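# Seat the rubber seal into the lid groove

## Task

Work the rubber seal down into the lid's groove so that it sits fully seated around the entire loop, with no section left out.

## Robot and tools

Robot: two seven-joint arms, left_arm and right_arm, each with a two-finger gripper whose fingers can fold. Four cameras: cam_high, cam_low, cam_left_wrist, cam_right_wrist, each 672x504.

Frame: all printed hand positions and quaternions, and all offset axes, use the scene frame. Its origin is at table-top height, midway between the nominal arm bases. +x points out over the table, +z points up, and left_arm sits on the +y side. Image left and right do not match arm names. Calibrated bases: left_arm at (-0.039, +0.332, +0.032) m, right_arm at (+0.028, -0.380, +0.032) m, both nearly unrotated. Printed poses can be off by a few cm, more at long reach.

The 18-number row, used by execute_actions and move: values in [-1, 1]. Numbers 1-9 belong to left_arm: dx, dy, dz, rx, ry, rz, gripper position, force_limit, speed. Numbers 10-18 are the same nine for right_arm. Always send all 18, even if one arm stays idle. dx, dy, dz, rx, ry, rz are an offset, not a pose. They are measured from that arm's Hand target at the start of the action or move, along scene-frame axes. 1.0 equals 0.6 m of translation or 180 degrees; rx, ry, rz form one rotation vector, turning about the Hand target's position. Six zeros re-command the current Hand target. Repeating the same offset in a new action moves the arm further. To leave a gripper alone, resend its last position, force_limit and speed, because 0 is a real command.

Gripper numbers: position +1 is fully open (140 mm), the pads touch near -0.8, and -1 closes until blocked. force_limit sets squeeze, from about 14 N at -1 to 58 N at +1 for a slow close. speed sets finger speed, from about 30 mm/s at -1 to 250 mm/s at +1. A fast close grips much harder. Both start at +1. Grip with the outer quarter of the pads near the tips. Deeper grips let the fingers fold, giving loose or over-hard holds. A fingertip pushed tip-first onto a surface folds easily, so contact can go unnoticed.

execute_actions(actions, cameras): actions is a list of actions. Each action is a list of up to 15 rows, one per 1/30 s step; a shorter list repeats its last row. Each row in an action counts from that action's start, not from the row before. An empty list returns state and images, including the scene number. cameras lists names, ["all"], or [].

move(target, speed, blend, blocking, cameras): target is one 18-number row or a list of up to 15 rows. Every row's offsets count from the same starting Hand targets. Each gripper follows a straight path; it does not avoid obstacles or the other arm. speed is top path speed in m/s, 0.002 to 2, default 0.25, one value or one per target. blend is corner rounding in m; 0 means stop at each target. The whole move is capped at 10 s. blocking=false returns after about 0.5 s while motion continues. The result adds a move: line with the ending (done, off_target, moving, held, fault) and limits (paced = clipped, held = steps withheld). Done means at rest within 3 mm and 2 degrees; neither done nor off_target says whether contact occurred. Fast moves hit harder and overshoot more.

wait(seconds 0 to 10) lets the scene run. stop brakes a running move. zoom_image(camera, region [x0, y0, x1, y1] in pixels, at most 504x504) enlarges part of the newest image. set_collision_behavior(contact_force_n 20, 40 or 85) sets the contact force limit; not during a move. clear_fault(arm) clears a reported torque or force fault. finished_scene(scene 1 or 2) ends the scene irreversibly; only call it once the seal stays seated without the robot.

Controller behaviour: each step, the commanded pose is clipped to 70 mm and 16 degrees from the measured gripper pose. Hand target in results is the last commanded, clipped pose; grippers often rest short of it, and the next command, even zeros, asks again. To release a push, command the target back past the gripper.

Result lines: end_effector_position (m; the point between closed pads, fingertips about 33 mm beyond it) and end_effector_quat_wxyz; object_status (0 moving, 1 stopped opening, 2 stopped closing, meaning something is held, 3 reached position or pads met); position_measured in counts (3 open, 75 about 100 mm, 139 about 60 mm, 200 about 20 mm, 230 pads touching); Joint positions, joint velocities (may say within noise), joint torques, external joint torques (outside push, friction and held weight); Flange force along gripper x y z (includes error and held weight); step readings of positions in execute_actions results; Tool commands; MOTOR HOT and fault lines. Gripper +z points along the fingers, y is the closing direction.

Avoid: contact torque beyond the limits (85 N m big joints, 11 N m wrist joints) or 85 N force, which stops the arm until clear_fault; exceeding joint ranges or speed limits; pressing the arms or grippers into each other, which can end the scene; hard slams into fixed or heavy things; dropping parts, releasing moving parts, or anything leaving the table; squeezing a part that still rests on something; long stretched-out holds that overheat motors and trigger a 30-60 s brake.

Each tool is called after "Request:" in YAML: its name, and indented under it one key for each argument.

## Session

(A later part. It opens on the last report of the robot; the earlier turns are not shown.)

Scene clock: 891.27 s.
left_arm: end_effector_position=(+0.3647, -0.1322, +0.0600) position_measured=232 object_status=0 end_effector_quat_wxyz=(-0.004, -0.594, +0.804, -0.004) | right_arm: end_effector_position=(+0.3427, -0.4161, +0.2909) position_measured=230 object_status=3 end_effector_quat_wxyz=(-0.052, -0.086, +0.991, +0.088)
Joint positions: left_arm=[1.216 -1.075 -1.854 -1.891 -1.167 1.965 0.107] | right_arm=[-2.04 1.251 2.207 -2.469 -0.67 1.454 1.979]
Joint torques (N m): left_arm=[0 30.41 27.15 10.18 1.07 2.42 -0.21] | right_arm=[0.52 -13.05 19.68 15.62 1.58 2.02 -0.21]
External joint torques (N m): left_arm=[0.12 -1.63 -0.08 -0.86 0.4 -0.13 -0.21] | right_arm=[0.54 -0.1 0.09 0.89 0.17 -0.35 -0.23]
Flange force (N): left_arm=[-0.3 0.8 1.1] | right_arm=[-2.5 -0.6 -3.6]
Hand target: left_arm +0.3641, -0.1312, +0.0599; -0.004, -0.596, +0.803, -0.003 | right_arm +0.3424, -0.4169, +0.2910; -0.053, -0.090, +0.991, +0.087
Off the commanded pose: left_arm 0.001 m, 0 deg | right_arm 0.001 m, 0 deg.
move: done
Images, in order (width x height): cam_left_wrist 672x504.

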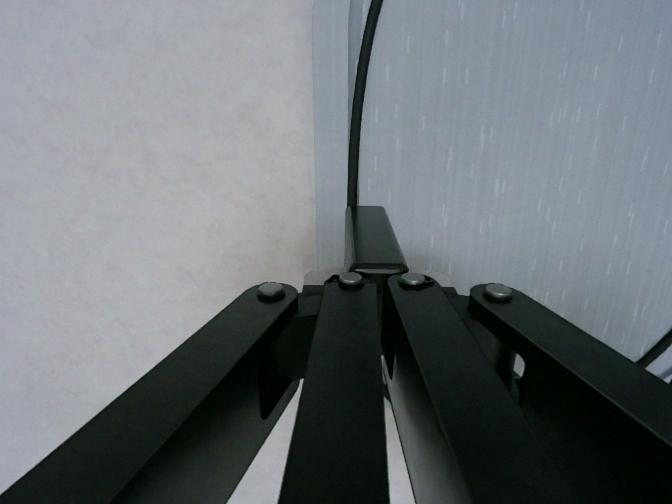

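Request:
move:
  target:
    - [0.0067,-0.002,-0.02,0,0,0,-1,0,-1,0,0,0,0,0,0,-1,-1,-1]
    - [0.0062,-0.001,-0.04,0,0,0,-1,0,-1,0,0,0,0,0,0,-1,-1,-1]
  speed: 0.05
  cameras: ["cam_left_wrist"]

Request:
zoom_image:
  camera: "cam_left_wrist"
  region: [250, 0, 550, 300]

Scene clock: 897.50 s.
left_arm: end_effector_position=(+0.3792, -0.1346, +0.0499) position_measured=232 object_status=3 end_effector_quat_wxyz=(+0.002, -0.598, +0.801, -0.016) | right_arm: end_effector_position=(+0.3427, -0.4161, +0.2909) position_measured=230 object_status=3 end_effector_quat_wxyz=(-0.052, -0.086, +0.991, +0.088)
Joint positions: left_arm=[1.247 -1.089 -1.882 -1.875 -1.186 2.006 0.108] | right_arm=[-2.04 1.251 2.207 -2.469 -0.67 1.454 1.979]
Joint velocities: left_arm=[0.001 0.001 -0.002 0 -0.001 0.004 0.001] | right_arm=[within noise]
Joint torques (N m): left_arm=[0.61 25.59 15.16 6.86 0.23 1.11 0.2] | right_arm=[0.51 -13.09 19.6 15.63 1.56 2.04 -0.23]
External joint torques (N m): left_arm=[0.47 -7.34 -12.29 -3.87 -0.43 -1.51 0.2] | right_arm=[0.51 -0.15 0 0.86 0.15 -0.34 -0.25]
Flange force (N): left_arm=[1.5 -4.4 27.6] | right_arm=[-2.7 -0.8 -3.4]
Hand target: left_arm +0.3678, -0.1318, +0.0359; -0.004, -0.596, +0.803, -0.003 | right_arm +0.3424, -0.4169, +0.2910; -0.053, -0.090, +0.991, +0.087
Off the commanded pose: left_arm 0.018 m, 2 deg | right_arm 0.001 m, 0 deg.
move: off_target (left_arm)
Images, in order (width x height): cam_left_wrist 672x504.

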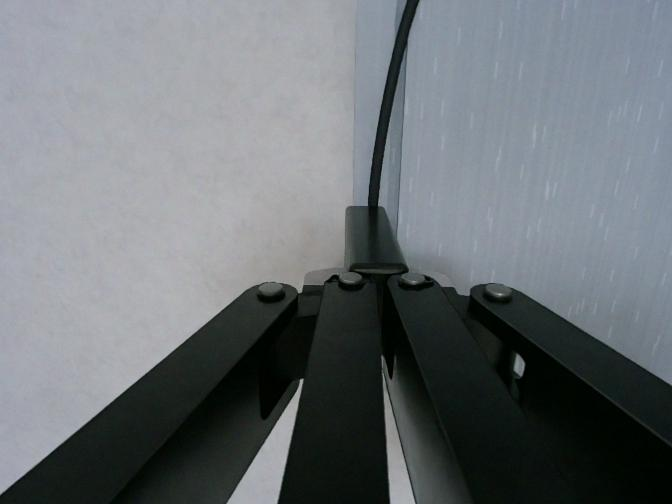

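Scaled by 1.680 from the camera's 672x504 image, which has a finer 960x720 frame.

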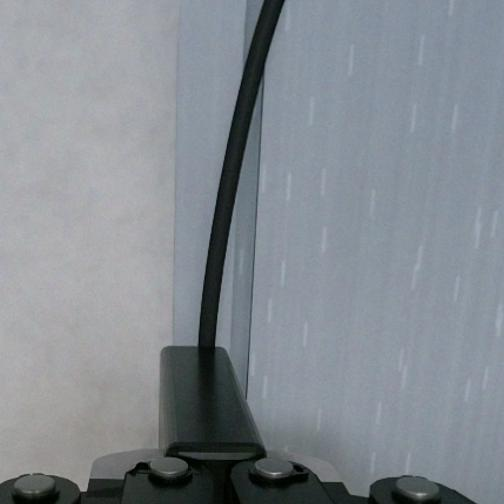

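Request:
move:
  target:
    - [0,0,0.05,0,0,0,-1,0,-1,0,0,0,0,0,0,-1,-1,-1]
    - [-0.25,0.16,0.35,0,0,0,-1,0,-1,0,0,0,0,0,0,-1,-1,-1]
  cameras: ["all"]

Request:
zoom_image:
  camera: "cam_low"
  region: [230, 230, 500, 360]

Request:
zoom_image:
  camera: "cam_high"
  region: [220, 180, 360, 300]

Scene clock: 906.50 s.
left_arm: end_effector_position=(+0.2183, -0.0373, +0.2460) position_measured=232 object_status=3 end_effector_quat_wxyz=(-0.004, -0.593, +0.805, -0.005) | right_arm: end_effector_position=(+0.3427, -0.4161, +0.2909) position_measured=230 object_status=3 end_effector_quat_wxyz=(-0.052, -0.086, +0.991, +0.088)
Joint positions: left_arm=[0.478 -0.985 -1.164 -2.329 -0.896 1.713 0.036] | right_arm=[-2.04 1.251 2.207 -2.469 -0.67 1.454 1.979]
Joint velocities: left_arm=[0 0 -0.001 0.001 0 -0.004 -0.004] | right_arm=[within noise]
Joint torques (N m): left_arm=[0.38 10.18 21.43 15.25 1.2 2.42 -0.24] | right_arm=[0.56 -13 19.71 15.65 1.58 2.04 -0.17]
External joint torques (N m): left_arm=[0.34 -1.5 -0.41 -0.53 0.5 -0.15 -0.24] | right_arm=[0.54 -0.02 0.1 0.93 0.17 -0.34 -0.19]
Flange force (N): left_arm=[-0.3 2.0 0.7] | right_arm=[-2.4 -0.6 -3.6]
Hand target: left_arm +0.2178, -0.0358, +0.2459; -0.004, -0.596, +0.803, -0.003 | right_arm +0.3424, -0.4169, +0.2910; -0.053, -0.090, +0.991, +0.087
Off the commanded pose: left_arm 0.002 m, 0 deg | right_arm 0.001 m, 0 deg.
move: done

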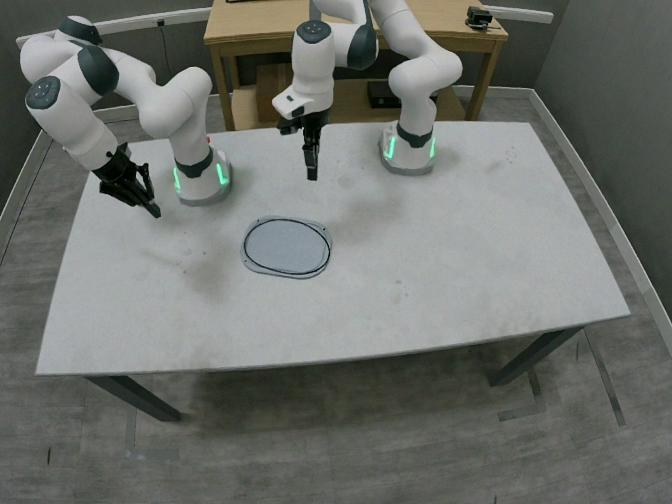

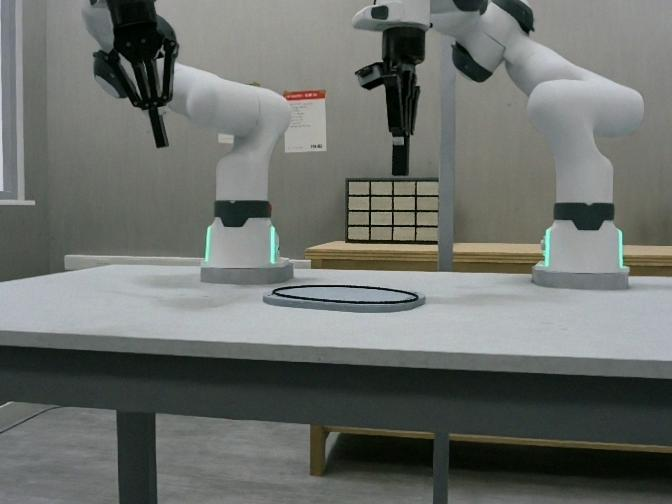

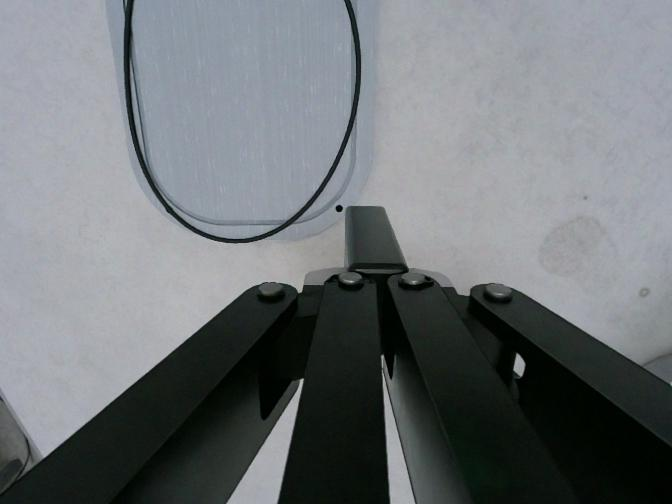

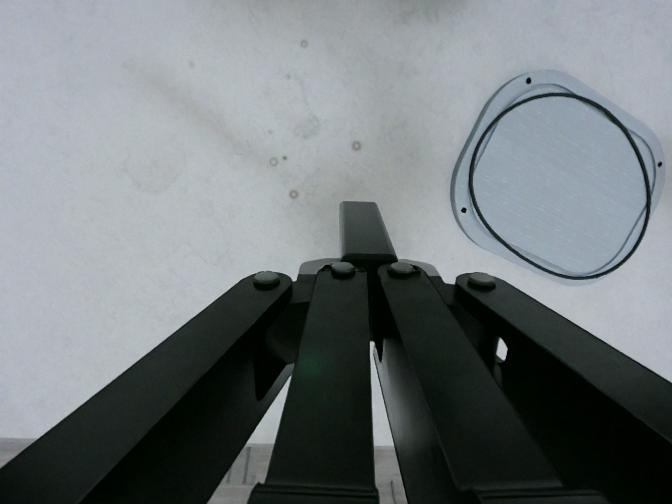

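Scaled by 1.867 from the camera's 672x504 image, which has a finer 960x720 frame.

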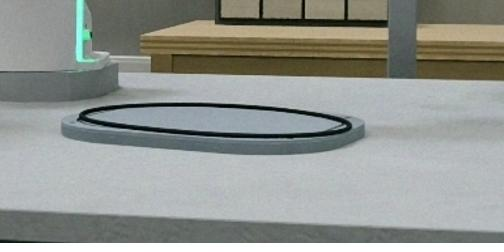

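Scaled by 3.600 from the camera's 672x504 image, which has a finer 960x720 frame.

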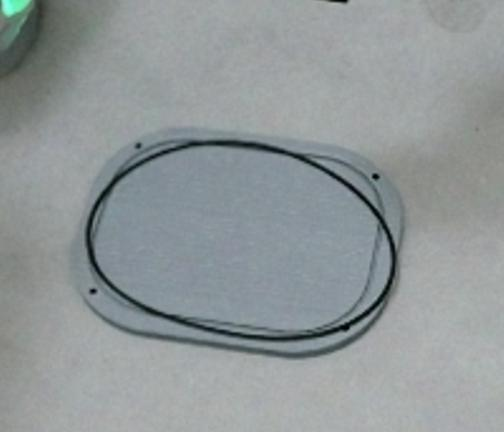

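Request:
move:
  target:
    - [0.24,-0.16,-0.1,0,0,0,-0.5,0,0,0,0,0,0,0,0,-1,-1,-1]
    - [0.24,-0.16,-0.28,0,0,0,-0.5,0,0,0,0,0,0,0,0,-1,-1,-1]
  blend: [0.03,0]
  cameras: ["cam_left_wrist"]

Request:
zoom_image:
  camera: "cam_left_wrist"
  region: [250, 0, 550, 300]

Scene clock: 919.63 s.
left_arm: end_effector_position=(+0.3607, -0.1301, +0.0772) position_measured=192 object_status=3 end_effector_quat_wxyz=(-0.003, -0.597, +0.802, +0.000) | right_arm: end_effector_position=(+0.3427, -0.4161, +0.2909) position_measured=230 object_status=3 end_effector_quat_wxyz=(-0.052, -0.086, +0.991, +0.088)
Joint positions: left_arm=[1.205 -1.019 -1.848 -1.9 -1.101 1.967 0.072] | right_arm=[-2.04 1.251 2.207 -2.469 -0.67 1.454 1.979]
Joint velocities: left_arm=[0 0 0 0 0 0.004 0.005] | right_arm=[within noise]
Joint torques (N m): left_arm=[1.02 29.86 25.48 12.07 0.34 2.85 0.19] | right_arm=[0.54 -13.04 19.65 15.63 1.59 2.07 -0.22]
External joint torques (N m): left_arm=[1.07 -1.36 -0.96 -0.12 -0.33 0.3 0.19] | right_arm=[0.64 -0.11 0 0.83 0.18 -0.3 -0.24]
Flange force (N): left_arm=[0.7 -5.0 4.9] | right_arm=[-2.9 -0.6 -3.4]
Hand target: left_arm +0.3618, -0.1318, +0.0779; -0.004, -0.596, +0.803, -0.003 | right_arm +0.3424, -0.4169, +0.2910; -0.053, -0.090, +0.991, +0.087
Off the commanded pose: left_arm 0.002 m, 0 deg | right_arm 0.001 m, 0 deg.
move: done
Images, in order (width x height): cam_left_wrist 672x504.

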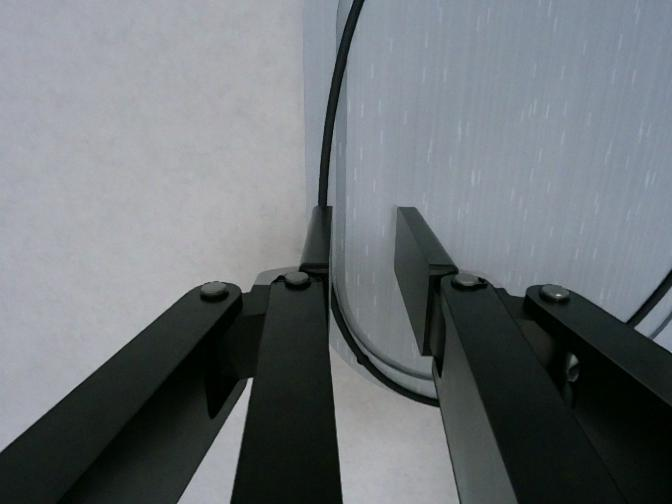

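Scaled by 1.680 from the camera's 672x504 image, which has a finer 960x720 frame.

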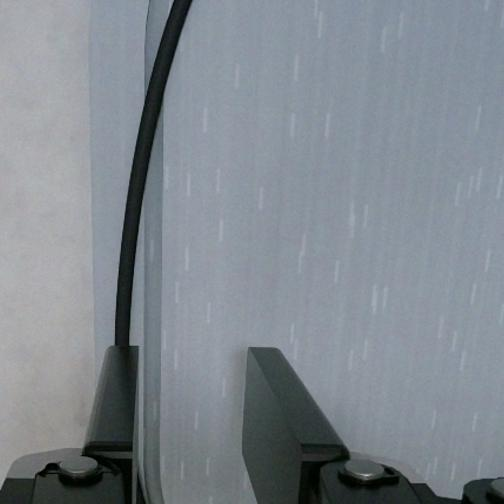

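Request:
move:
  target:
    - [-0.0115,-0.109,-0.02,0,0,0,-1,0,0,0,0,0,0,0,0,-1,-1,-1]
    - [-0.0115,-0.109,-0.035,0,0,0,-1,0,0,0,0,0,0,0,0,-1,-1,-1]
    - [-0.0145,-0.106,-0.07,0,0,0,-1,0,0,0,0,0,0,0,0,-1,-1,-1]
  speed: [0.15,0.06,0.04]
  cameras: ["cam_left_wrist"]

Request:
zoom_image:
  camera: "cam_left_wrist"
  region: [250, 0, 550, 300]

Scene clock: 929.57 s.
left_arm: end_effector_position=(+0.3640, -0.2020, +0.0511) position_measured=233 object_status=3 end_effector_quat_wxyz=(+0.001, -0.597, +0.802, -0.019) | right_arm: end_effector_position=(+0.3427, -0.4161, +0.2909) position_measured=230 object_status=3 end_effector_quat_wxyz=(-0.052, -0.086, +0.991, +0.088)
Joint positions: left_arm=[1.286 -1.101 -1.945 -1.707 -1.139 1.998 -0.037] | right_arm=[-2.04 1.251 2.207 -2.469 -0.67 1.454 1.979]
Joint velocities: left_arm=[0 0.001 -0.002 -0.001 0.001 0.005 0] | right_arm=[within noise]
Joint torques (N m): left_arm=[0.98 28.94 16.57 6.17 0.85 0.45 0.11] | right_arm=[0.53 -13.04 19.65 15.69 1.58 2.04 -0.17]
External joint torques (N m): left_arm=[0.93 -8.64 -10.49 -5.62 0.18 -2.2 0.12] | right_arm=[0.56 -0.09 0.02 0.91 0.16 -0.34 -0.2]
Flange force (N): left_arm=[-1.7 -0.2 22.2] | right_arm=[-2.7 -0.6 -3.5]
Hand target: left_arm +0.3531, -0.1954, +0.0359; -0.004, -0.596, +0.803, -0.003 | right_arm +0.3424, -0.4169, +0.2910; -0.053, -0.090, +0.991, +0.087
Off the commanded pose: left_arm 0.020 m, 2 deg | right_arm 0.001 m, 0 deg.
move: off_target (left_arm)
Images, in order (width x height): cam_left_wrist 672x504.

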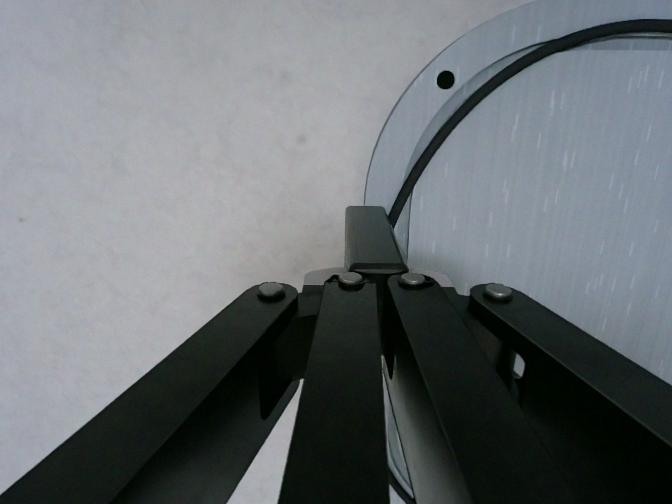

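Scaled by 1.680 from the camera's 672x504 image, which has a finer 960x720 frame.

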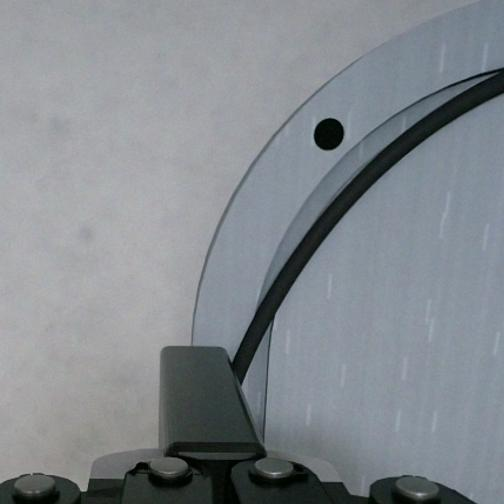

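Request:
move:
  target:
    - [0.0,0,0.05,0,0,0,-1,0,0,0,0,0,0,0,0,-1,-1,-1]
    - [0.09,0,0.05,0,0,0,-1,0,0,0,0,0,0,0,0,-1,-1,-1]
    - [0.09,0,-0.013,0,0,0,-1,0,0,0,0,0,0,0,0,-1,-1,-1]
  speed: [0.1,0.1,0.04]
  cameras: ["cam_left_wrist","cam_low"]

Request:
zoom_image:
  camera: "cam_low"
  region: [230, 130, 510, 340]

Scene clock: 948.23 s.
left_arm: end_effector_position=(+0.4057, -0.1945, +0.0373) position_measured=233 object_status=3 end_effector_quat_wxyz=(-0.005, -0.596, +0.803, +0.000) | right_arm: end_effector_position=(+0.3427, -0.4161, +0.2909) position_measured=230 object_status=3 end_effector_quat_wxyz=(-0.052, -0.086, +0.991, +0.088)
Joint positions: left_arm=[1.447 -1.15 -1.99 -1.557 -1.119 1.941 -0.027] | right_arm=[-2.04 1.251 2.207 -2.469 -0.67 1.454 1.979]
Joint velocities: left_arm=[0 0 0 -0.001 0.001 -0.001 0.006] | right_arm=[within noise]
Joint torques (N m): left_arm=[2.47 31.33 19.46 11.26 -1.68 5.22 0.11] | right_arm=[0.52 -13.06 19.66 15.64 1.57 2.03 -0.16]
External joint torques (N m): left_arm=[2.42 -10.34 -7.16 -0.61 -2.36 2.67 0.11] | right_arm=[0.56 -0.09 0.01 0.93 0.15 -0.34 -0.18]
Flange force (N): left_arm=[7.6 -19.1 28.6] | right_arm=[-2.8 -0.6 -3.5]
Hand target: left_arm +0.4071, -0.1954, +0.0281; -0.004, -0.596, +0.803, -0.003 | right_arm +0.3424, -0.4169, +0.2910; -0.053, -0.090, +0.991, +0.087
Off the commanded pose: left_arm 0.009 m, 0 deg | right_arm 0.001 m, 0 deg.
move: off_target (left_arm)
Images, in order (width x height): cam_low 672x504, cam_left_wrist 672x504.

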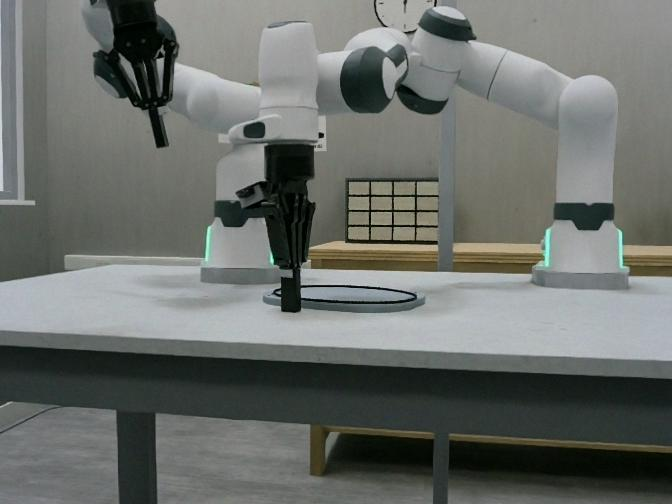

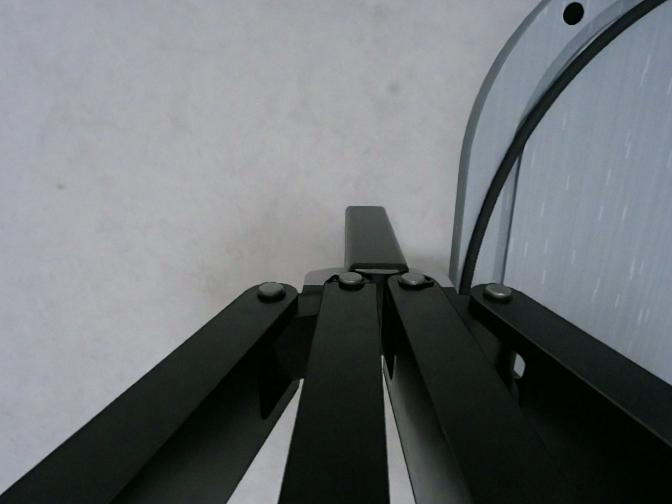

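Scaled by 1.800 from the camera's 672x504 image, which has a finer 960x720 frame.

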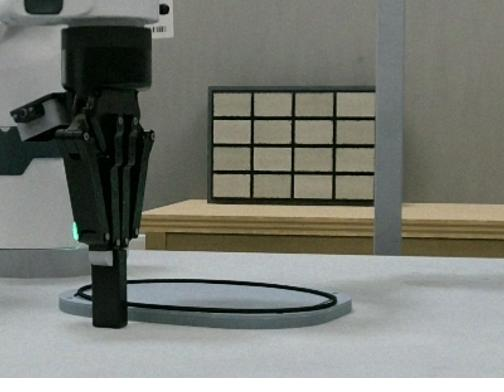

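Request:
move:
  target:
    - [0,0,0.035,0,0,0,-1,0,0,0,0,0,0,0,0,-1,-1,-1]
    - [0.02,0.112,0.035,0,0,0,-1,0,0,0,0,0,0,0,0,-1,-1,-1]
    - [0.02,0.112,0.022,0,0,0,-1,0,0,0,0,0,0,0,0,-1,-1,-1]
    - [-0.105,0.112,0.022,0,0,0,-1,0,0,0,0,0,0,0,0,-1,-1,-1]
    - [-0.09,0.112,0.022,0,0,0,-1,0,0,0,0,0,0,0,0,-1,-1,-1]
    - [-0.09,0.112,0.1,0,0,0,-1,0,0,0,0,0,0,0,0,-1,-1,-1]
  speed: [0.1,0.1,0.06,0.05,0.05,0.1]
  cameras: ["cam_left_wrist","cam_high"]

Request:
zoom_image:
  camera: "cam_high"
  region: [220, 180, 360, 300]

Scene clock: 962.97 s.
left_arm: end_effector_position=(+0.3539, -0.1285, +0.0878) position_measured=233 object_status=3 end_effector_quat_wxyz=(-0.004, -0.594, +0.804, -0.004) | right_arm: end_effector_position=(+0.3427, -0.4161, +0.2909) position_measured=230 object_status=3 end_effector_quat_wxyz=(-0.052, -0.086, +0.991, +0.088)
Joint positions: left_arm=[1.176 -0.972 -1.84 -1.934 -1.07 1.989 0.071] | right_arm=[-2.04 1.251 2.207 -2.469 -0.67 1.454 1.979]
Joint velocities: left_arm=[0 0 -0.001 0 0 -0.004 -0.003] | right_arm=[within noise]
Joint torques (N m): left_arm=[-0.01 28.56 25.51 12.43 1.27 2.46 -0.15] | right_arm=[0.5 -13.07 19.67 15.59 1.57 2.04 -0.2]
External joint torques (N m): left_arm=[0.16 -1.41 -0.09 -0.65 0.62 -0.1 -0.15] | right_arm=[0.56 -0.16 0.09 0.85 0.16 -0.33 -0.22]
Flange force (N): left_arm=[0.0 0.0 0.7] | right_arm=[-2.6 -0.5 -3.5]
Hand target: left_arm +0.3531, -0.1282, +0.0881; -0.004, -0.596, +0.803, -0.003 | right_arm +0.3424, -0.4169, +0.2910; -0.053, -0.090, +0.991, +0.087
Off the commanded pose: left_arm 0.001 m, 0 deg | right_arm 0.001 m, 0 deg.
move: done
Images, in order (width x height): cam_high 672x504, cam_left_wrist 672x504.

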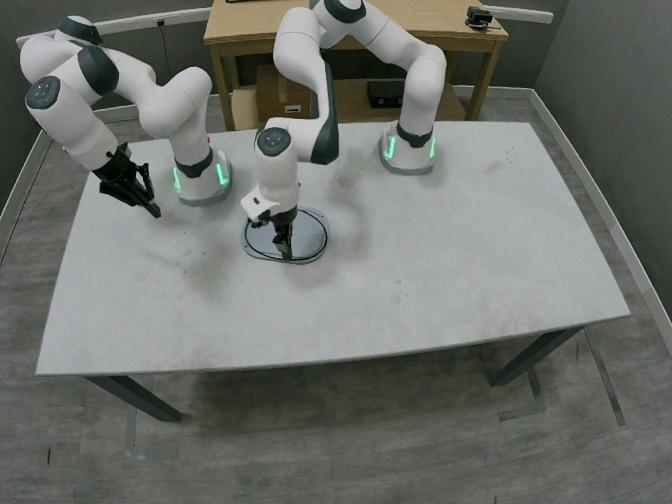

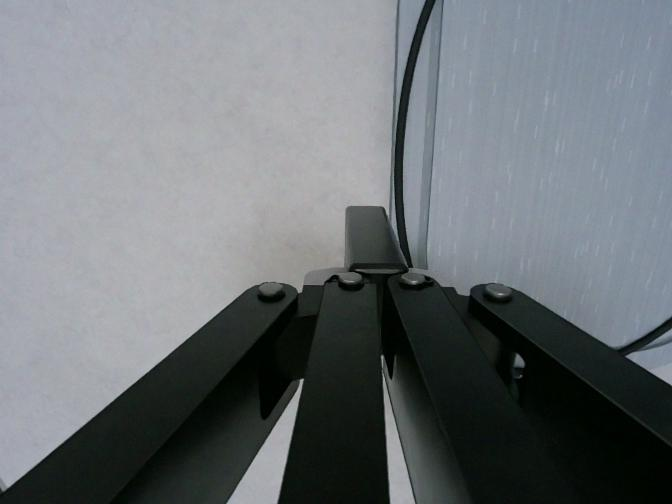

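Scaled by 3.600 from the camera's 672x504 image, which has a finer 960x720 frame.

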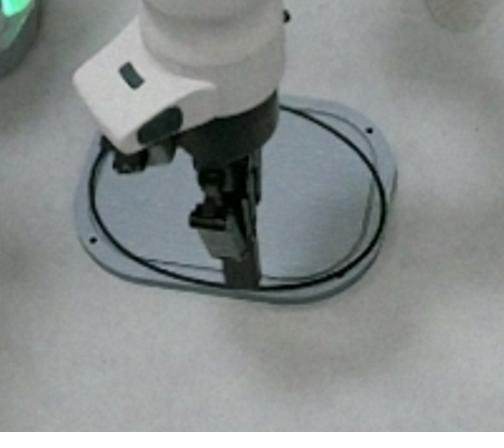

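Request:
move:
  target:
    - [-0.0348,0.0103,-0.03,0,0,0,-0.5,0,0,0,0,0,0,0,0,-1,-1,-1]
    - [-0.0348,0.0103,-0.0743,0,0,0,-0.5,0,0,0,0,0,0,0,0,-1,-1,-1]
    - [-0.0348,0.0103,-0.0743,0,0,0,-1,0,-1,0,0,0,0,0,0,-1,-1,-1]
    - [-0.0348,0.0103,-0.064,0,0,0,-1,0,-1,0,0,0,0,0,0,-1,-1,-1]
    - [-0.0563,0.0168,-0.064,0,0,0,-1,0,-1,0,0,0,0,0,0,-1,-1,-1]
  speed: [0.1,0.05,0.05,0.05,0.05]
  cameras: ["cam_left_wrist"]

Request:
zoom_image:
  camera: "cam_left_wrist"
  region: [250, 0, 550, 300]

Scene clock: 976.93 s.
left_arm: end_effector_position=(+0.3189, -0.1171, +0.0488) position_measured=228 object_status=2 end_effector_quat_wxyz=(-0.003, -0.595, +0.804, +0.000) | right_arm: end_effector_position=(+0.3427, -0.4161, +0.2909) position_measured=230 object_status=3 end_effector_quat_wxyz=(-0.052, -0.086, +0.991, +0.088)
Joint positions: left_arm=[1.099 -0.983 -1.877 -2.044 -1.131 2.064 0.086] | right_arm=[-2.04 1.251 2.207 -2.469 -0.67 1.454 1.979]
Joint velocities: left_arm=[0 0 0.005 -0.003 0 0 0] | right_arm=[within noise]
Joint torques (N m): left_arm=[-0.04 27.26 25.04 10.77 0.6 2.82 0] | right_arm=[0.48 -13.03 19.65 15.64 1.58 2.03 -0.2]
External joint torques (N m): left_arm=[0.07 -1.07 -0.04 -0.95 -0.04 0.29 -0.01] | right_arm=[0.42 -0.01 -0.01 0.97 0.16 -0.34 -0.22]
Flange force (N): left_arm=[-1.4 1.9 1.6] | right_arm=[-2.4 -0.9 -3.5]
Hand target: left_arm +0.3193, -0.1181, +0.0497; -0.004, -0.596, +0.803, -0.003 | right_arm +0.3424, -0.4169, +0.2910; -0.053, -0.090, +0.991, +0.087
Off the commanded pose: left_arm 0.001 m, 0 deg | right_arm 0.001 m, 0 deg.
move: done
Images, in order (width x height): cam_left_wrist 672x504.

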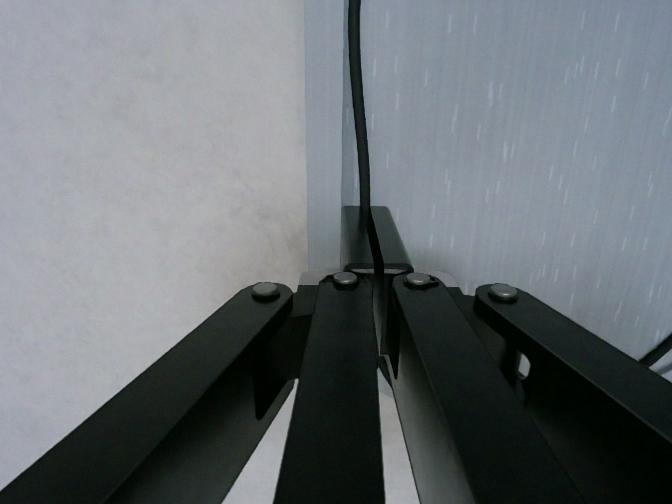

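Scaled by 1.680 from the camera's 672x504 image, which has a finer 960x720 frame.

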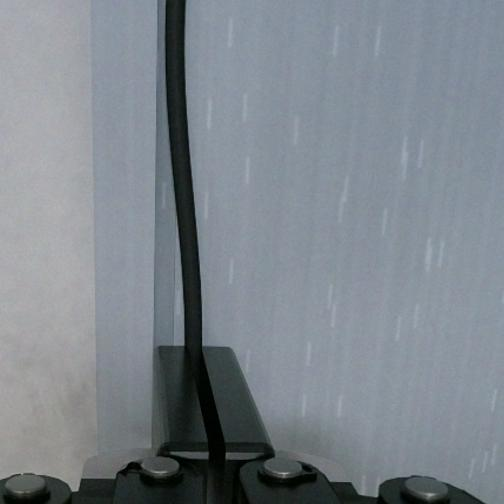

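Request:
move:
  target:
    - [0.0123,-0.0037,0,0,0,0,-1,0,-1,0,0,0,0,0,0,-1,-1,-1]
    - [0.0103,-0.0027,-0.0195,0,0,0,-1,0,-1,0,0,0,0,0,0,-1,-1,-1]
  speed: 0.04
  cameras: ["cam_left_wrist"]

Request:
zoom_image:
  camera: "cam_left_wrist"
  region: [250, 0, 550, 300]

Scene clock: 982.87 s.
left_arm: end_effector_position=(+0.3266, -0.1212, +0.0464) position_measured=228 object_status=2 end_effector_quat_wxyz=(-0.005, -0.596, +0.803, -0.004) | right_arm: end_effector_position=(+0.3427, -0.4161, +0.2909) position_measured=230 object_status=3 end_effector_quat_wxyz=(-0.052, -0.086, +0.991, +0.088)
Joint positions: left_arm=[1.127 -0.988 -1.892 -2.023 -1.138 2.069 0.091] | right_arm=[-2.04 1.251 2.207 -2.469 -0.67 1.454 1.979]
Joint velocities: left_arm=[0.001 0.001 0 0 -0.001 0.001 0.005] | right_arm=[within noise]
Joint torques (N m): left_arm=[2.66 21.77 16.3 9.32 -1.09 3.83 0.05] | right_arm=[0.51 -13.05 19.66 15.6 1.57 2.02 -0.15]
External joint torques (N m): left_arm=[2.6 -7.41 -9.06 -2.38 -1.72 1.27 0.05] | right_arm=[0.53 -0.06 0.02 0.83 0.15 -0.36 -0.17]
Flange force (N): left_arm=[3.7 -14.2 33.3] | right_arm=[-2.4 -0.6 -3.3]
Hand target: left_arm +0.3255, -0.1197, +0.0380; -0.004, -0.596, +0.803, -0.003 | right_arm +0.3424, -0.4169, +0.2910; -0.053, -0.090, +0.991, +0.087
Off the commanded pose: left_arm 0.009 m, 0 deg | right_arm 0.001 m, 0 deg.
move: off_target (left_arm)
Images, in order (width x height): cam_left_wrist 672x504.

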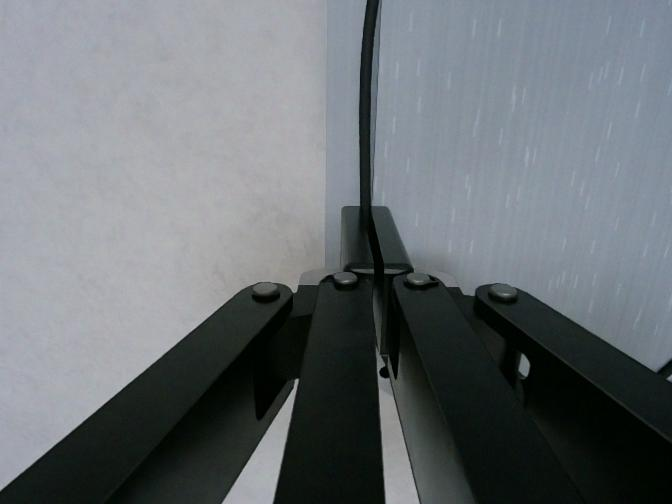

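Scaled by 1.680 from the camera's 672x504 image, which has a finer 960x720 frame.

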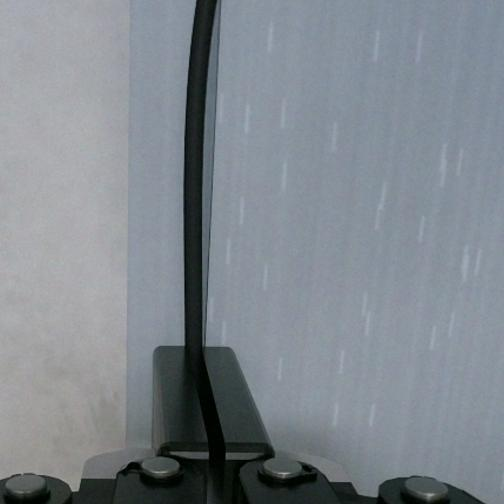

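Request:
move:
  target:
    - [0,0,0.012,0,0,0,-0.65,0,0,0,0,0,0,0,0,-1,-1,-1]
  speed: 0.04
  cameras: ["cam_left_wrist"]

Request:
zoom_image:
  camera: "cam_left_wrist"
  region: [250, 0, 550, 300]

Scene clock: 988.37 s.
left_arm: end_effector_position=(+0.3283, -0.1215, +0.0466) position_measured=211 object_status=3 end_effector_quat_wxyz=(-0.003, -0.596, +0.803, -0.007) | right_arm: end_effector_position=(+0.3427, -0.4161, +0.2909) position_measured=230 object_status=3 end_effector_quat_wxyz=(-0.052, -0.086, +0.991, +0.088)
Joint positions: left_arm=[1.126 -0.989 -1.892 -2.023 -1.14 2.075 0.092] | right_arm=[-2.04 1.251 2.207 -2.469 -0.67 1.454 1.979]
Joint torques (N m): left_arm=[-0.04 27.22 24.12 10.16 1.34 1.98 -0.11] | right_arm=[0.51 -13.04 19.67 15.62 1.58 2.05 -0.17]
External joint torques (N m): left_arm=[0.19 -1.9 -1.03 -1.63 0.71 -0.57 -0.11] | right_arm=[0.5 -0.08 0 0.89 0.15 -0.34 -0.19]
Flange force (N): left_arm=[-0.9 1.1 2.2] | right_arm=[-2.6 -0.7 -3.4]
Hand target: left_arm +0.3255, -0.1197, +0.0452; -0.004, -0.596, +0.803, -0.003 | right_arm +0.3424, -0.4169, +0.2910; -0.053, -0.090, +0.991, +0.087
Off the commanded pose: left_arm 0.004 m, 0 deg | right_arm 0.001 m, 0 deg.
move: off_target (left_arm)
Images, in order (width x height): cam_left_wrist 672x504.

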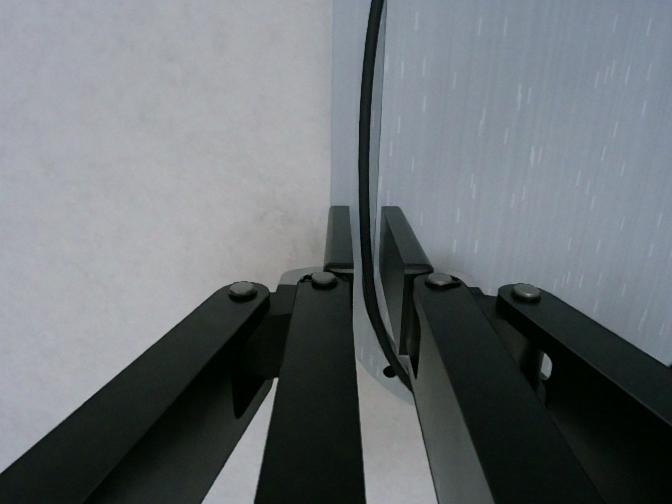

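Scaled by 1.680 from the camera's 672x504 image, which has a finer 960x720 frame.

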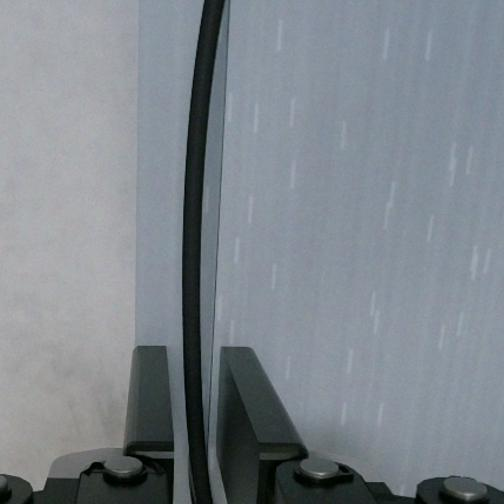

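Request:
move:
  target:
    - [0.003,0,0.03,0,0,0,-0.65,0,0,0,0,0,0,0,0,-1,-1,-1]
    - [0.003,0,0.03,0,0,0,-1,0,0,0,0,0,0,0,0,-1,-1,-1]
    - [0.002,0.001,-0.007,0,0,0,-1,0,0,0,0,0,0,0,0,-1,-1,-1]
    - [-0.007,0.004,-0.01,0,0,0,-1,0,0,0,0,0,0,0,0,-1,-1,-1]
  speed: [0.05,0.04,0.04,0.01]
  cameras: ["cam_left_wrist"]

Request:
zoom_image:
  camera: "cam_left_wrist"
  region: [250, 0, 550, 300]

Scene clock: 998.67 s.
left_arm: end_effector_position=(+0.3331, -0.1202, +0.0500) position_measured=233 object_status=3 end_effector_quat_wxyz=(+0.001, -0.599, +0.801, -0.015) | right_arm: end_effector_position=(+0.3427, -0.4161, +0.2909) position_measured=230 object_status=3 end_effector_quat_wxyz=(-0.052, -0.086, +0.991, +0.088)
Joint positions: left_arm=[1.122 -0.976 -1.89 -2.036 -1.137 2.1 0.089] | right_arm=[-2.04 1.251 2.207 -2.469 -0.67 1.454 1.979]
Joint torques (N m): left_arm=[-0.62 23.82 14.9 7.98 0.21 1.11 0.1] | right_arm=[0.5 -12.99 19.74 15.68 1.59 2.04 -0.21]
External joint torques (N m): left_arm=[-0.49 -4.87 -10.1 -3.93 -0.42 -1.49 0.11] | right_arm=[0.4 0.03 0.09 1.01 0.17 -0.33 -0.23]
Flange force (N): left_arm=[1.2 -0.6 23.6] | right_arm=[-2.2 -0.9 -3.7]
Hand target: left_arm +0.3213, -0.1173, +0.0392; -0.004, -0.596, +0.803, -0.003 | right_arm +0.3424, -0.4169, +0.2910; -0.053, -0.090, +0.991, +0.087
Off the commanded pose: left_arm 0.016 m, 2 deg | right_arm 0.001 m, 0 deg.
move: off_target (left_arm)
Images, in order (width x height): cam_left_wrist 672x504.

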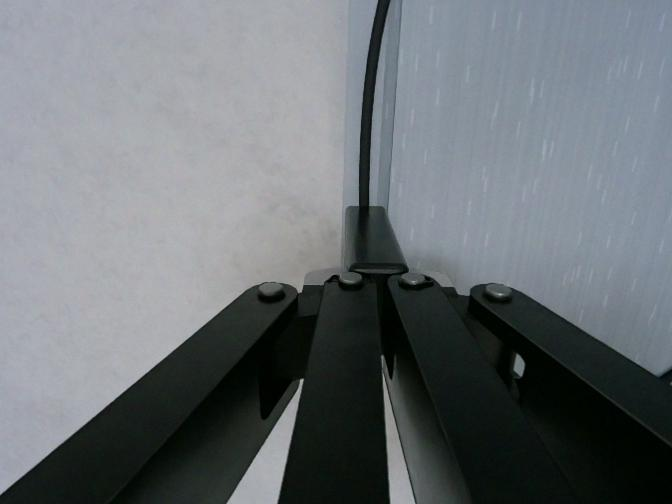

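Scaled by 1.680 from the camera's 672x504 image, which has a finer 960x720 frame.

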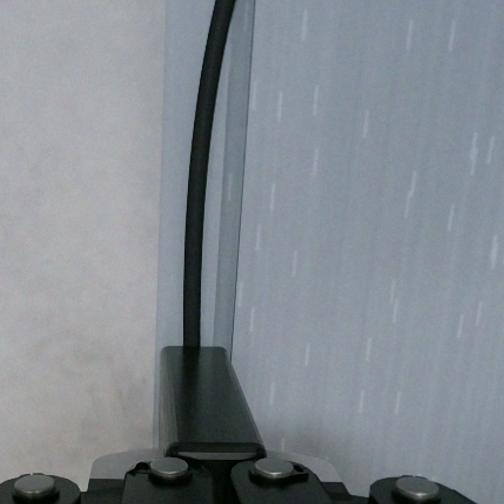

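Request:
move:
  target:
    - [0.02,-0.005,0.035,0,0,0,-0.6,0,0,0,0,0,0,0,0,-1,-1,-1]
    - [0.021,-0.005,0.035,0,0,0,-0.6,0,0,0,0,0,0,0,0,-1,-1,-1]
    - [0.021,-0.005,0.0085,0,0,0,-0.6,0,0,0,0,0,0,0,0,-1,-1,-1]
    - [0.021,-0.005,0.0085,0,0,0,-1,0,-1,0,0,0,0,0,0,-1,-1,-1]
    - [0.021,-0.005,0.017,0,0,0,-1,0,-1,0,0,0,0,0,0,-1,-1,-1]
    - [0.008,-0.001,0.017,0,0,0,-1,0,-1,0,0,0,0,0,0,-1,-1,-1]
  speed: 0.06
  cameras: ["cam_left_wrist"]

Request:
zoom_image:
  camera: "cam_left_wrist"
  region: [250, 0, 550, 300]

Scene clock: 1015.17 s.
left_arm: end_effector_position=(+0.3258, -0.1175, +0.0486) position_measured=228 object_status=2 end_effector_quat_wxyz=(-0.003, -0.595, +0.803, -0.001) | right_arm: end_effector_position=(+0.3427, -0.4161, +0.2909) position_measured=230 object_status=3 end_effector_quat_wxyz=(-0.052, -0.086, +0.991, +0.088)
Joint positions: left_arm=[1.124 -0.977 -1.89 -2.029 -1.122 2.07 0.087] | right_arm=[-2.04 1.251 2.207 -2.469 -0.67 1.454 1.979]
Joint velocities: left_arm=[-0.001 -0.001 0.005 -0.003 0 0 -0.002] | right_arm=[within noise]
Joint torques (N m): left_arm=[-0.01 27.56 25.08 11.17 0.81 2.73 0.03] | right_arm=[0.56 -13.12 19.7 15.59 1.57 2.04 -0.17]
External joint torques (N m): left_arm=[0.21 -1.25 0.17 -0.8 0.17 0.2 0.03] | right_arm=[0.59 -0.14 0.08 0.83 0.16 -0.34 -0.19]
Flange force (N): left_arm=[-1.1 0.9 1.2] | right_arm=[-2.6 -0.5 -3.5]
Hand target: left_arm +0.3261, -0.1179, +0.0494; -0.004, -0.596, +0.803, -0.003 | right_arm +0.3424, -0.4169, +0.2910; -0.053, -0.090, +0.991, +0.087
Off the commanded pose: left_arm 0.001 m, 0 deg | right_arm 0.001 m, 0 deg.
move: done
Images, in order (width x height): cam_left_wrist 672x504.

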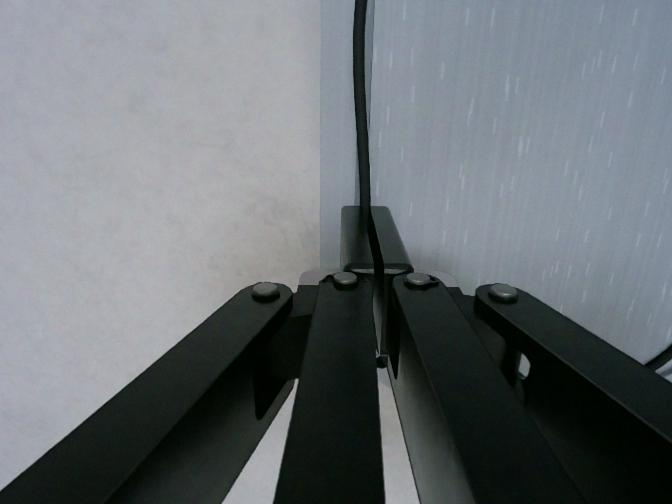

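Scaled by 1.680 from the camera's 672x504 image, which has a finer 960x720 frame.

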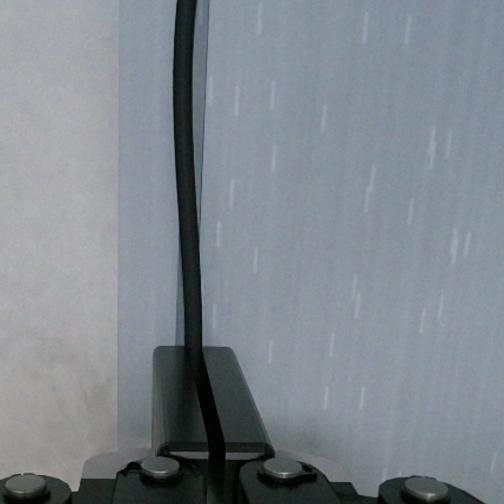

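Request:
move:
  target:
    - [-0.0015,0.001,-0.0125,0,0,0,-1,0,-1,0,0,0,0,0,0,-1,-1,-1]
    - [0.0065,-0.0015,-0.0125,0,0,0,-1,0,-1,0,0,0,0,0,0,-1,-1,-1]
  speed: [0.03,0.006]
  cameras: ["cam_left_wrist"]

Request:
zoom_image:
  camera: "cam_left_wrist"
  region: [250, 0, 550, 300]

Scene clock: 1024.30 s.
left_arm: end_effector_position=(+0.3285, -0.1213, +0.0467) position_measured=228 object_status=2 end_effector_quat_wxyz=(-0.006, -0.595, +0.804, -0.004) | right_arm: end_effector_position=(+0.3427, -0.4161, +0.2909) position_measured=230 object_status=3 end_effector_quat_wxyz=(-0.052, -0.086, +0.991, +0.088)
Joint positions: left_arm=[1.138 -0.978 -1.901 -2.017 -1.127 2.073 0.09] | right_arm=[-2.04 1.251 2.207 -2.469 -0.67 1.454 1.979]
Joint torques (N m): left_arm=[3.16 23.44 20.36 10.22 0.16 3.63 0.1] | right_arm=[0.55 -13.04 19.64 15.67 1.59 2.03 -0.22]
External joint torques (N m): left_arm=[3.19 -5.84 -4.66 -1.65 -0.48 1.1 0.1] | right_arm=[0.55 -0.06 -0.01 0.92 0.18 -0.35 -0.24]
Flange force (N): left_arm=[2.1 -13.8 21.4] | right_arm=[-2.7 -0.8 -3.5]
Hand target: left_arm +0.3300, -0.1188, +0.0419; -0.004, -0.596, +0.803, -0.003 | right_arm +0.3424, -0.4169, +0.2910; -0.053, -0.090, +0.991, +0.087
Off the commanded pose: left_arm 0.006 m, 0 deg | right_arm 0.001 m, 0 deg.
move: off_target (left_arm)
Images, in order (width x height): cam_left_wrist 672x504.

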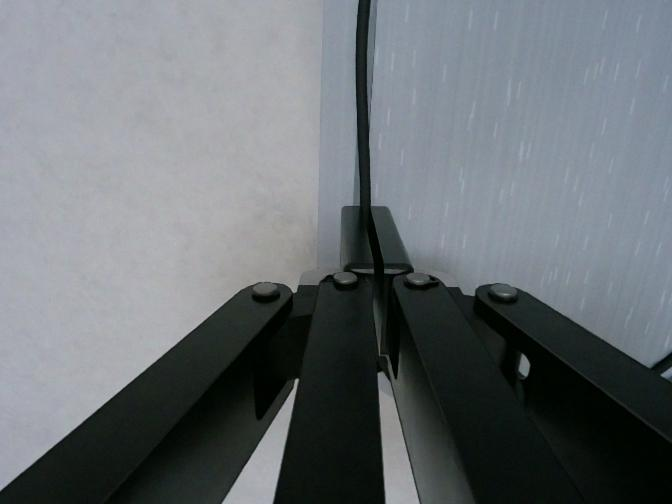

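Scaled by 1.680 from the camera's 672x504 image, which has a finer 960x720 frame.

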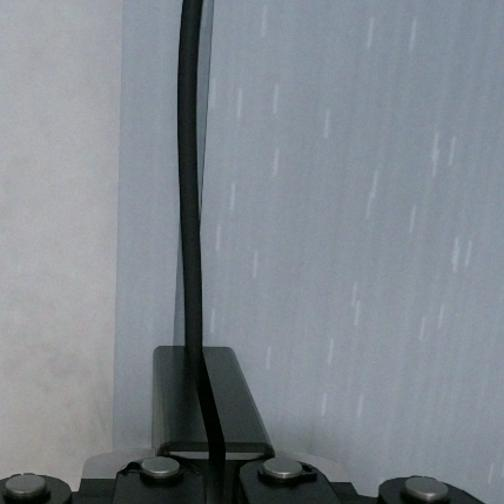

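Request:
move:
  target:
    - [-0.004,0.001,0.006,0,0,0,-1,0,-1,0,0,0,0,0,0,-1,-1,-1]
    - [-0.004,0.001,0.006,0,0,0,-0.65,0,0,0,0,0,0,0,0,-1,-1,-1]
    - [-0.004,0.001,0.03,0,0,0,-0.65,0,0,0,0,0,0,0,0,-1,-1,-1]
  speed: 0.03
  cameras: ["cam_left_wrist"]

Request:
zoom_image:
  camera: "cam_left_wrist"
  region: [250, 0, 550, 300]

Scene clock: 1034.73 s.
left_arm: end_effector_position=(+0.3286, -0.1193, +0.0598) position_measured=211 object_status=3 end_effector_quat_wxyz=(-0.004, -0.594, +0.804, -0.005) | right_arm: end_effector_position=(+0.3427, -0.4161, +0.2909) position_measured=230 object_status=3 end_effector_quat_wxyz=(-0.052, -0.086, +0.991, +0.088)
Joint positions: left_arm=[1.116 -0.968 -1.868 -2.026 -1.112 2.058 0.087] | right_arm=[-2.04 1.251 2.207 -2.469 -0.67 1.454 1.979]
Joint velocities: left_arm=[0 -0.001 0.001 -0.002 0.002 -0.004 0] | right_arm=[within noise]
Joint torques (N m): left_arm=[-0.04 27.03 25.04 11.18 1.29 2.42 -0.28] | right_arm=[0.51 -13.03 19.66 15.58 1.57 2.03 -0.21]
External joint torques (N m): left_arm=[0.02 -1.44 -0.02 -1.03 0.65 -0.13 -0.28] | right_arm=[0.45 0 0 0.91 0.15 -0.35 -0.24]
Flange force (N): left_arm=[-0.5 1.5 0.1] | right_arm=[-2.3 -0.9 -3.4]
Hand target: left_arm +0.3276, -0.1182, +0.0599; -0.004, -0.596, +0.803, -0.003 | right_arm +0.3424, -0.4169, +0.2910; -0.053, -0.090, +0.991, +0.087
Off the commanded pose: left_arm 0.001 m, 0 deg | right_arm 0.001 m, 0 deg.
move: done
Images, in order (width x height): cam_left_wrist 672x504.

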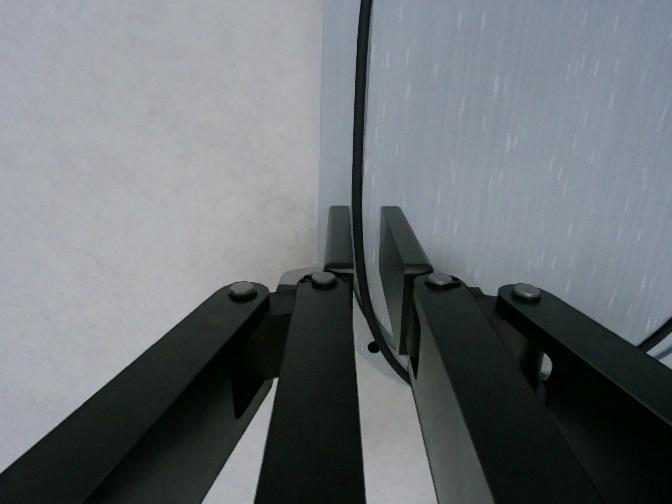

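Scaled by 1.680 from the camera's 672x504 image, which has a finer 960x720 frame.

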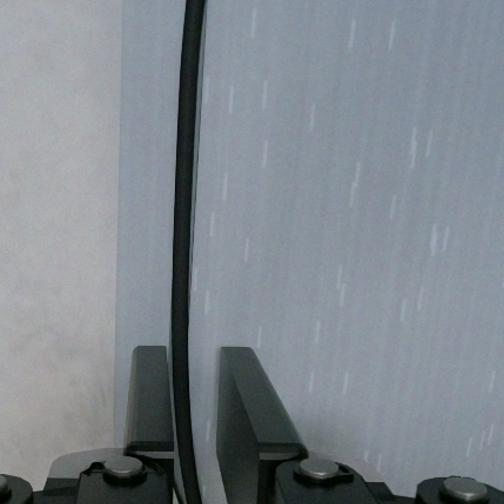

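Request:
move:
  target:
    - [0.004,-0.001,0.0,0,0,0,-1,0,0,0,0,0,0,0,0,-1,-1,-1]
    - [0.004,0.001,-0.022,0,0,0,-1,0,0,0,0,0,0,0,0,-1,-1,-1]
    - [0.002,0.001,-0.033,0,0,0,-1,0,0,0,0,0,0,0,0,-1,-1,-1]
  speed: 0.04
  cameras: ["cam_left_wrist"]

Request:
zoom_image:
  camera: "cam_left_wrist"
  region: [250, 0, 550, 300]

Scene clock: 1042.40 s.
left_arm: end_effector_position=(+0.3312, -0.1187, +0.0470) position_measured=233 object_status=3 end_effector_quat_wxyz=(-0.003, -0.596, +0.803, -0.005) | right_arm: end_effector_position=(+0.3427, -0.4161, +0.2909) position_measured=230 object_status=3 end_effector_quat_wxyz=(-0.052, -0.086, +0.991, +0.088)
Joint positions: left_arm=[1.137 -0.981 -1.897 -2.021 -1.127 2.077 0.09] | right_arm=[-2.04 1.251 2.207 -2.469 -0.67 1.454 1.979]
Joint torques (N m): left_arm=[1.94 23.53 17.37 9.46 -0.87 3.33 0.18] | right_arm=[0.53 -13.07 19.71 15.64 1.57 2.03 -0.15]
External joint torques (N m): left_arm=[2.02 -5.67 -7.75 -2.43 -1.51 0.77 0.18] | right_arm=[0.51 -0.08 0.04 0.92 0.15 -0.35 -0.17]
Flange force (N): left_arm=[2.0 -10.0 27.3] | right_arm=[-2.6 -0.6 -3.5]
Hand target: left_arm +0.3288, -0.1176, +0.0401; -0.004, -0.596, +0.803, -0.003 | right_arm +0.3424, -0.4169, +0.2910; -0.053, -0.090, +0.991, +0.087
Off the commanded pose: left_arm 0.007 m, 0 deg | right_arm 0.001 m, 0 deg.
move: off_target (left_arm)
Images, in order (width x height): cam_left_wrist 672x504.

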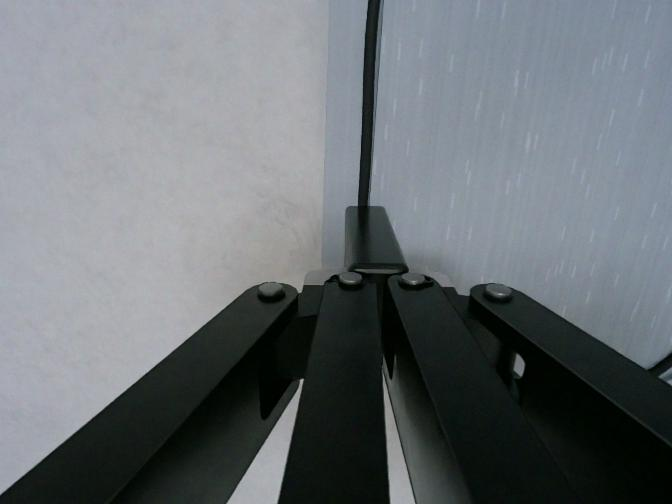

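Scaled by 1.680 from the camera's 672x504 image, which has a finer 960x720 frame.

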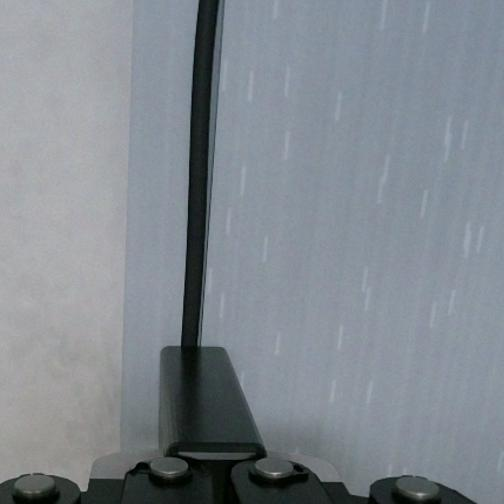

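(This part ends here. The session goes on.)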